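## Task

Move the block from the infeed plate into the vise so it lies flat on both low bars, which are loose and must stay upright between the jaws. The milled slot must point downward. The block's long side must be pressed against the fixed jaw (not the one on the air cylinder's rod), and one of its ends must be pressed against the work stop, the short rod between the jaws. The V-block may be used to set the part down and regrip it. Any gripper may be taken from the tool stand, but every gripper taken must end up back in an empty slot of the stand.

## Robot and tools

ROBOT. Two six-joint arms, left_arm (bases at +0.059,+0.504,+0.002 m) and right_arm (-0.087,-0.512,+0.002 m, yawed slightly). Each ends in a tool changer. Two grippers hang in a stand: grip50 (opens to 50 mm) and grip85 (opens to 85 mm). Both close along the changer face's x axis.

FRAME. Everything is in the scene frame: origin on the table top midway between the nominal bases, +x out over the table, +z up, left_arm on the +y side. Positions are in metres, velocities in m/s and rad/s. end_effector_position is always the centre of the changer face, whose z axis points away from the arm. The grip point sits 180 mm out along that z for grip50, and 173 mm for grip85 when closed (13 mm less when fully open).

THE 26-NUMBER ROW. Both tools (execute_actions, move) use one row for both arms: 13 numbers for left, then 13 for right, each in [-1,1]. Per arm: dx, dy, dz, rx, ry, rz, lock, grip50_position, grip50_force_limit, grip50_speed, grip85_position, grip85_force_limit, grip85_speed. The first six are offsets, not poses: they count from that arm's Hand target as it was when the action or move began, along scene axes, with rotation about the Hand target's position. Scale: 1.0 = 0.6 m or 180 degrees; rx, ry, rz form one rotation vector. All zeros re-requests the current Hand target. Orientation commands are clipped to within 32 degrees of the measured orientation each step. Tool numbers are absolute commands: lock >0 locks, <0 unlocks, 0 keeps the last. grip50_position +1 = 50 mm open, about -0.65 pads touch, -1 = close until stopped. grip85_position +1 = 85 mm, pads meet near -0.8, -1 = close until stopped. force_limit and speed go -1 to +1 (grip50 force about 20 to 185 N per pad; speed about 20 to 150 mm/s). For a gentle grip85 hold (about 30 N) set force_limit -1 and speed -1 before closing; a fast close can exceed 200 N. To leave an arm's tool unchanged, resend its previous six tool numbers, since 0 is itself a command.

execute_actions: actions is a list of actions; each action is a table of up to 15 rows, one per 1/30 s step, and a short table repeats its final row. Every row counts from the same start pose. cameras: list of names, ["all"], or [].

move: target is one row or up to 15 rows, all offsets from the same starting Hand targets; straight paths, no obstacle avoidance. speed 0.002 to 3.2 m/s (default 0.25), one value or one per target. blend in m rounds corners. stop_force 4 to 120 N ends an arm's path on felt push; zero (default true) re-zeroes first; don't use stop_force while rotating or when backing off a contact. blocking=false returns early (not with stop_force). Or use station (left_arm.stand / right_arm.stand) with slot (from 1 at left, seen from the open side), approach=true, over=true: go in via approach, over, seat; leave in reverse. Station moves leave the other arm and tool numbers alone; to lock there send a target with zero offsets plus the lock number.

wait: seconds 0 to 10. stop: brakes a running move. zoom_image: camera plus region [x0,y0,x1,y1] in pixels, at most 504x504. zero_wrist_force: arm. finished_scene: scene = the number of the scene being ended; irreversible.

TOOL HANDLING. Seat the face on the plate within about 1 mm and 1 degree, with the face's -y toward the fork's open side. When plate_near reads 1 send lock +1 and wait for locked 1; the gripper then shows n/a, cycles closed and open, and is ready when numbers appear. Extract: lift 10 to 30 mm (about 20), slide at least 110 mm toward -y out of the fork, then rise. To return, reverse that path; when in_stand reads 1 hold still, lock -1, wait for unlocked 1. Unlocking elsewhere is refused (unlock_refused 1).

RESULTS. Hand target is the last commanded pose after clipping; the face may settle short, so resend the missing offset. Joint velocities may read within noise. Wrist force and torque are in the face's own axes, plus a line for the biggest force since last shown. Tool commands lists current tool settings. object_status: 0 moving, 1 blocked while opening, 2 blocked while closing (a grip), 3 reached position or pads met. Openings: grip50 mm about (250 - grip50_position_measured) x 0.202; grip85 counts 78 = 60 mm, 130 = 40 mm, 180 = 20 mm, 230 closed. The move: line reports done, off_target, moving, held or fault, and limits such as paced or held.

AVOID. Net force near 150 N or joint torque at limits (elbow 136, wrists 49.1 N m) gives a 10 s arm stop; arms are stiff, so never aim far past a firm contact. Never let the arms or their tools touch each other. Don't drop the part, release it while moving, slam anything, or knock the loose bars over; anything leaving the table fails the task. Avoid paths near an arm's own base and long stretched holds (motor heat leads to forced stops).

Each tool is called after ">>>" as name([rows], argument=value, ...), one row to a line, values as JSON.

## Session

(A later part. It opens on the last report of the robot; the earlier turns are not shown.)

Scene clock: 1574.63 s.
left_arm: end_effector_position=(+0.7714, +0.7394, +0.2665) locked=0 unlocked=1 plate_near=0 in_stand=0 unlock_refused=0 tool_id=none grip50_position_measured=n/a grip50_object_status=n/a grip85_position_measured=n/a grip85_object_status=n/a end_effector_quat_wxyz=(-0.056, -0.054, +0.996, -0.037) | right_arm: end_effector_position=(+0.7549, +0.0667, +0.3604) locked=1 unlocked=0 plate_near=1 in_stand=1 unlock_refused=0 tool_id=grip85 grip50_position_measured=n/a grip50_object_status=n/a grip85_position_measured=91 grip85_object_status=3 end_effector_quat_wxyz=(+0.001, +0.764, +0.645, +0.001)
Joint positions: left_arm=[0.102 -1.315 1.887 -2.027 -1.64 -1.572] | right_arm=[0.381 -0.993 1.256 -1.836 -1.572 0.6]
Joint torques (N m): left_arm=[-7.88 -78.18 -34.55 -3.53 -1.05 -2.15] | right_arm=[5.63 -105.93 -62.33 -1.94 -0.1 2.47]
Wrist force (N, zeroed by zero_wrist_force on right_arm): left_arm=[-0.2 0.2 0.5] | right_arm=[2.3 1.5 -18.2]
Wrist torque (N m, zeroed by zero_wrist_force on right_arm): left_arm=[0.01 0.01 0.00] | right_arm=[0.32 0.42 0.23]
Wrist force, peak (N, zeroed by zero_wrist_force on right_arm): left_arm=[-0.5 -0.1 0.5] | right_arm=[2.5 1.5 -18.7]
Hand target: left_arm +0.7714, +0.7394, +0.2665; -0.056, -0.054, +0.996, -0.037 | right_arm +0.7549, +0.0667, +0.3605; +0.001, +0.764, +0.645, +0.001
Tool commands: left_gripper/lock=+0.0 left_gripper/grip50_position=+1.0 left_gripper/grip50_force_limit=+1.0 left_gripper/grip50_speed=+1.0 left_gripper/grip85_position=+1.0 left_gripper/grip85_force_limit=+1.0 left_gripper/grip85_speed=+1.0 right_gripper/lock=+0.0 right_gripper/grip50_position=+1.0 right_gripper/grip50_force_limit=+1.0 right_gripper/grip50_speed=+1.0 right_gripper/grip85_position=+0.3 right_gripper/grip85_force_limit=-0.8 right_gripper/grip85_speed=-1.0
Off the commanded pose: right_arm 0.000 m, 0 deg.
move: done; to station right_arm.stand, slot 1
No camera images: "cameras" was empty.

>>> move(target=[0,0,0,0,0,0,0,1,1,1,1,1,1,0,0,0,0,0,0,-1,1,1,1,0.3,-0.8,-1], speed=0.02, cameras=[])

>>> wait(seconds=1.0)

Scene clock: 1579.87 s.
left_arm: end_effector_position=(+0.7714, +0.7394, +0.2665) locked=0 unlocked=1 plate_near=0 in_stand=0 unlock_refused=0 tool_id=none grip50_position_measured=n/a grip50_object_status=n/a grip85_position_measured=n/a grip85_object_status=n/a end_effector_quat_wxyz=(-0.056, -0.054, +0.996, -0.037) | right_arm: end_effector_position=(+0.7549, +0.0667, +0.3605) locked=1 unlocked=0 plate_near=1 in_stand=1 unlock_refused=0 tool_id=grip85 grip50_position_measured=n/a grip50_object_status=n/a grip85_position_measured=91 grip85_object_status=3 end_effector_quat_wxyz=(+0.001, +0.764, +0.645, +0.001)
Joint positions: left_arm=[0.102 -1.315 1.887 -2.027 -1.64 -1.572] | right_arm=[0.381 -0.993 1.256 -1.836 -1.572 0.6]
Joint torques (N m): left_arm=[-10.12 -79.36 -35.52 -3 -1.5 -2.62] | right_arm=[-2.04 -98.4 -61.13 -2.17 -3.62 -1.29]
Wrist force (N, zeroed by zero_wrist_force on right_arm): left_arm=[-0.2 -0.3 0.0] | right_arm=[1.7 1.3 -4.2]
Wrist torque (N m, zeroed by zero_wrist_force on right_arm): left_arm=[-0.02 0.01 -0.01] | right_arm=[0.32 0.70 0.25]
Wrist force, peak (N, zeroed by zero_wrist_force on right_arm): left_arm=[0.4 0.2 0.5] | right_arm=[2.3 1.6 -18.8]
Hand target: left_arm +0.7714, +0.7394, +0.2665; -0.056, -0.054, +0.996, -0.037 | right_arm +0.7549, +0.0667, +0.3605; +0.001, +0.764, +0.645, +0.001
Tool commands: left_gripper/lock=+0.0 left_gripper/grip50_position=+1.0 left_gripper/grip50_force_limit=+1.0 left_gripper/grip50_speed=+1.0 left_gripper/grip85_position=+1.0 left_gripper/grip85_force_limit=+1.0 left_gripper/grip85_speed=+1.0 right_gripper/lock=+0.0 right_gripper/grip50_position=+1.0 right_gripper/grip50_force_limit=+1.0 right_gripper/grip50_speed=+1.0 right_gripper/grip85_position=+0.3 right_gripper/grip85_force_limit=-0.8 right_gripper/grip85_speed=-1.0
Off the commanded pose: left_arm 0.000 m, 0 deg | right_arm 0.000 m, 0 deg.
move: done
No camera images: "cameras" was empty.

Scene clock: 1580.87 s.
left_arm: end_effector_position=(+0.7714, +0.7394, +0.2665) locked=0 unlocked=1 plate_near=0 in_stand=0 unlock_refused=0 tool_id=none grip50_position_measured=n/a grip50_object_status=n/a grip85_position_measured=n/a grip85_object_status=n/a end_effector_quat_wxyz=(-0.056, -0.054, +0.996, -0.037) | right_arm: end_effector_position=(+0.7549, +0.0667, +0.3605) locked=0 unlocked=1 plate_near=1 in_stand=1 unlock_refused=0 tool_id=none grip50_position_measured=n/a grip50_object_status=n/a grip85_position_measured=n/a grip85_object_status=n/a end_effector_quat_wxyz=(+0.001, +0.764, +0.645, +0.001)
Joint positions: left_arm=[0.102 -1.315 1.887 -2.027 -1.64 -1.572] | right_arm=[0.381 -0.993 1.256 -1.836 -1.572 0.6]
Joint torques (N m): left_arm=[-8.48 -80.22 -35.44 -3.56 -0.95 -2.61] | right_arm=[0.73 -102.34 -59.78 -5.45 -3.01 -0.92]
Wrist force (N, zeroed by zero_wrist_force on right_arm): left_arm=[-0.1 -0.1 0.1] | right_arm=[2.1 0.2 -5.3]
Wrist torque (N m, zeroed by zero_wrist_force on right_arm): left_arm=[0.00 0.00 0.00] | right_arm=[0.11 -0.01 0.21]
Wrist force, peak (N, zeroed by zero_wrist_force on right_arm): left_arm=[-0.1 -0.1 0.5] | right_arm=[2.1 0.2 -5.3]
Hand target: left_arm +0.7714, +0.7394, +0.2665; -0.056, -0.054, +0.996, -0.037 | right_arm +0.7549, +0.0667, +0.3605; +0.001, +0.764, +0.645, +0.001
Tool commands: left_gripper/lock=+0.0 left_gripper/grip50_position=+1.0 left_gripper/grip50_force_limit=+1.0 left_gripper/grip50_speed=+1.0 left_gripper/grip85_position=+1.0 left_gripper/grip85_force_limit=+1.0 left_gripper/grip85_speed=+1.0 right_gripper/lock=+0.0 right_gripper/grip50_position=+1.0 right_gripper/grip50_force_limit=+1.0 right_gripper/grip50_speed=+1.0 right_gripper/grip85_position=+0.3 right_gripper/grip85_force_limit=-0.8 right_gripper/grip85_speed=-1.0
Off the commanded pose: left_arm 0.000 m, 0 deg | right_arm 0.000 m, 0 deg.
wait: 1.00 s; at rest by 0.23 s

>>> move(station="right_arm.stand", slot=1, over=true, speed=0.05, cameras=[])

>>> move([
  [0,0,0,0,0,0,0,1,1,1,1,1,1,0,0,0.1,0,0,0,-1,1,1,1,0.3,-0.8,-1],
  [0,0,0,0,0,0,0,1,1,1,1,1,1,-0.43,-0.33,-0.05,0,0,0.05,-1,1,1,1,0.3,-0.8,-1],
], speed=[0.15,0.3], blend=[0.03,0], cameras=["cam_right_wrist","cam_head_left"])

Scene clock: 1588.27 s.
left_arm: end_effector_position=(+0.7714, +0.7394, +0.2665) locked=0 unlocked=1 plate_near=0 in_stand=0 unlock_refused=0 tool_id=none grip50_position_measured=n/a grip50_object_status=n/a grip85_position_measured=n/a grip85_object_status=n/a end_effector_quat_wxyz=(-0.056, -0.054, +0.996, -0.037) | right_arm: end_effector_position=(+0.7550, +0.0667, +0.3830) locked=0 unlocked=1 plate_near=0 in_stand=0 unlock_refused=0 tool_id=none grip50_position_measured=n/a grip50_object_status=n/a grip85_position_measured=n/a grip85_object_status=n/a end_effector_quat_wxyz=(+0.001, +0.764, +0.645, +0.001) end_effector_velocity=(+0.000, +0.000, +0.000) end_effector_angular_velocity=(+0.002, -0.005, -0.001)
Joint positions: left_arm=[0.102 -1.315 1.887 -2.027 -1.64 -1.572] | right_arm=[0.381 -1.003 1.231 -1.801 -1.572 0.6]
Joint velocities: left_arm=[within noise] | right_arm=[0 0 0.002 -0.007 0 0.001]
Joint torques (N m): left_arm=[-9.44 -78.81 -34.65 -3.4 -1.14 -1.94] | right_arm=[-1.71 -95.57 -42.13 -8 -1.82 -0.96]
Wrist force (N, zeroed by zero_wrist_force on right_arm): left_arm=[-0.2 0.0 0.1] | right_arm=[1.9 -0.4 -2.1]
Wrist torque (N m, zeroed by zero_wrist_force on right_arm): left_arm=[0.00 0.01 0.00] | right_arm=[0.04 -0.06 0.20]
Wrist force, peak (N, zeroed by zero_wrist_force on right_arm): left_arm=[-0.4 -0.5 0.0] | right_arm=[1.7 0.6 -5.4]
Hand target: left_arm +0.7714, +0.7394, +0.2665; -0.056, -0.054, +0.996, -0.037 | right_arm +0.7549, +0.0667, +0.3825; +0.001, +0.764, +0.645, +0.001
Tool commands: left_gripper/lock=+0.0 left_gripper/grip50_position=+1.0 left_gripper/grip50_force_limit=+1.0 left_gripper/grip50_speed=+1.0 left_gripper/grip85_position=+1.0 left_gripper/grip85_force_limit=+1.0 left_gripper/grip85_speed=+1.0 right_gripper/lock=+0.0 right_gripper/grip50_position=+1.0 right_gripper/grip50_force_limit=+1.0 right_gripper/grip50_speed=+1.0 right_gripper/grip85_position=+0.3 right_gripper/grip85_force_limit=-0.8 right_gripper/grip85_speed=-1.0
Off the commanded pose: right_arm 0.000 m, 0 deg.
move: done; to station right_arm.stand, slot 1, over the seat
No camera images: "cameras" was empty.

Scene clock: 1590.27 s.
left_arm: end_effector_position=(+0.7714, +0.7394, +0.2665) locked=0 unlocked=1 plate_near=0 in_stand=0 unlock_refused=0 tool_id=none grip50_position_measured=n/a grip50_object_status=n/a grip85_position_measured=n/a grip85_object_status=n/a end_effector_quat_wxyz=(-0.056, -0.054, +0.996, -0.037) | right_arm: end_effector_position=(+0.4971, -0.1313, +0.3526) locked=0 unlocked=1 plate_near=0 in_stand=0 unlock_refused=0 tool_id=none grip50_position_measured=n/a grip50_object_status=n/a grip85_position_measured=n/a grip85_object_status=n/a end_effector_quat_wxyz=(+0.001, +0.711, +0.703, +0.001)
Joint positions: left_arm=[0.102 -1.315 1.887 -2.027 -1.64 -1.572] | right_arm=[0.275 -1.501 1.962 -2.034 -1.571 0.337]
Joint torques (N m): left_arm=[-8.16 -79.89 -35.02 -3.41 -1.39 -2.28] | right_arm=[3.74 -75.05 -41.19 -4.12 2.29 0.81]
Wrist force (N, zeroed by zero_wrist_force on right_arm): left_arm=[-0.3 -0.1 0.5] | right_arm=[1.2 0.0 -1.2]
Wrist torque (N m, zeroed by zero_wrist_force on right_arm): left_arm=[-0.01 0.02 0.00] | right_arm=[0.01 -0.10 0.11]
Wrist force, peak (N, zeroed by zero_wrist_force on right_arm): left_arm=[-0.4 0.1 0.4] | right_arm=[4.2 2.3 -5.3]
Hand target: left_arm +0.7714, +0.7394, +0.2665; -0.056, -0.054, +0.996, -0.037 | right_arm +0.4969, -0.1313, +0.3525; +0.001, +0.711, +0.703, +0.001
Tool commands: left_gripper/lock=+0.0 left_gripper/grip50_position=+1.0 left_gripper/grip50_force_limit=+1.0 left_gripper/grip50_speed=+1.0 left_gripper/grip85_position=+1.0 left_gripper/grip85_force_limit=+1.0 left_gripper/grip85_speed=+1.0 right_gripper/lock=+0.0 right_gripper/grip50_position=+1.0 right_gripper/grip50_force_limit=+1.0 right_gripper/grip50_speed=+1.0 right_gripper/grip85_position=+0.3 right_gripper/grip85_force_limit=-0.8 right_gripper/grip85_speed=-1.0
Off the commanded pose: left_arm 0.000 m, 0 deg | right_arm 0.000 m, 0 deg.
move: done
Images, in order (width x height): cam_head_left 896x504, cam_right_wrist 896x504.

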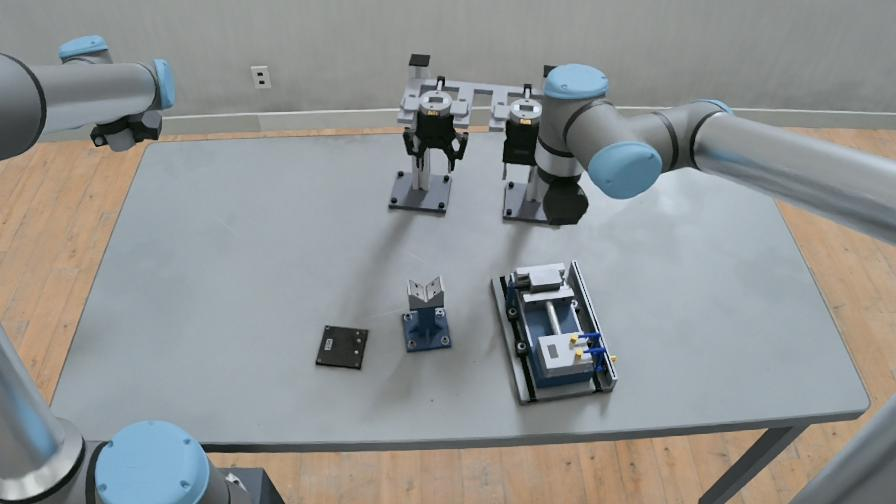

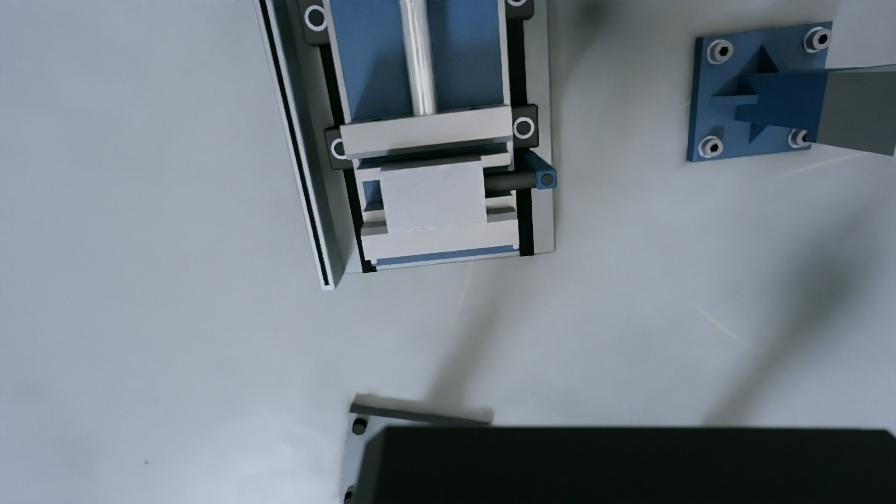

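>>> zoom_image(camera="cam_right_wrist", region=[330, 90, 570, 280])

Scaled by 2.100 from the camera's 896x504 image, which has a finer 1280x720 frame.

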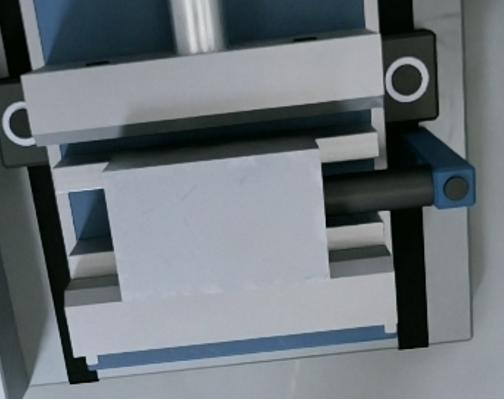

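>>> finished_scene(scene=1)

The scene is finished: the task was done.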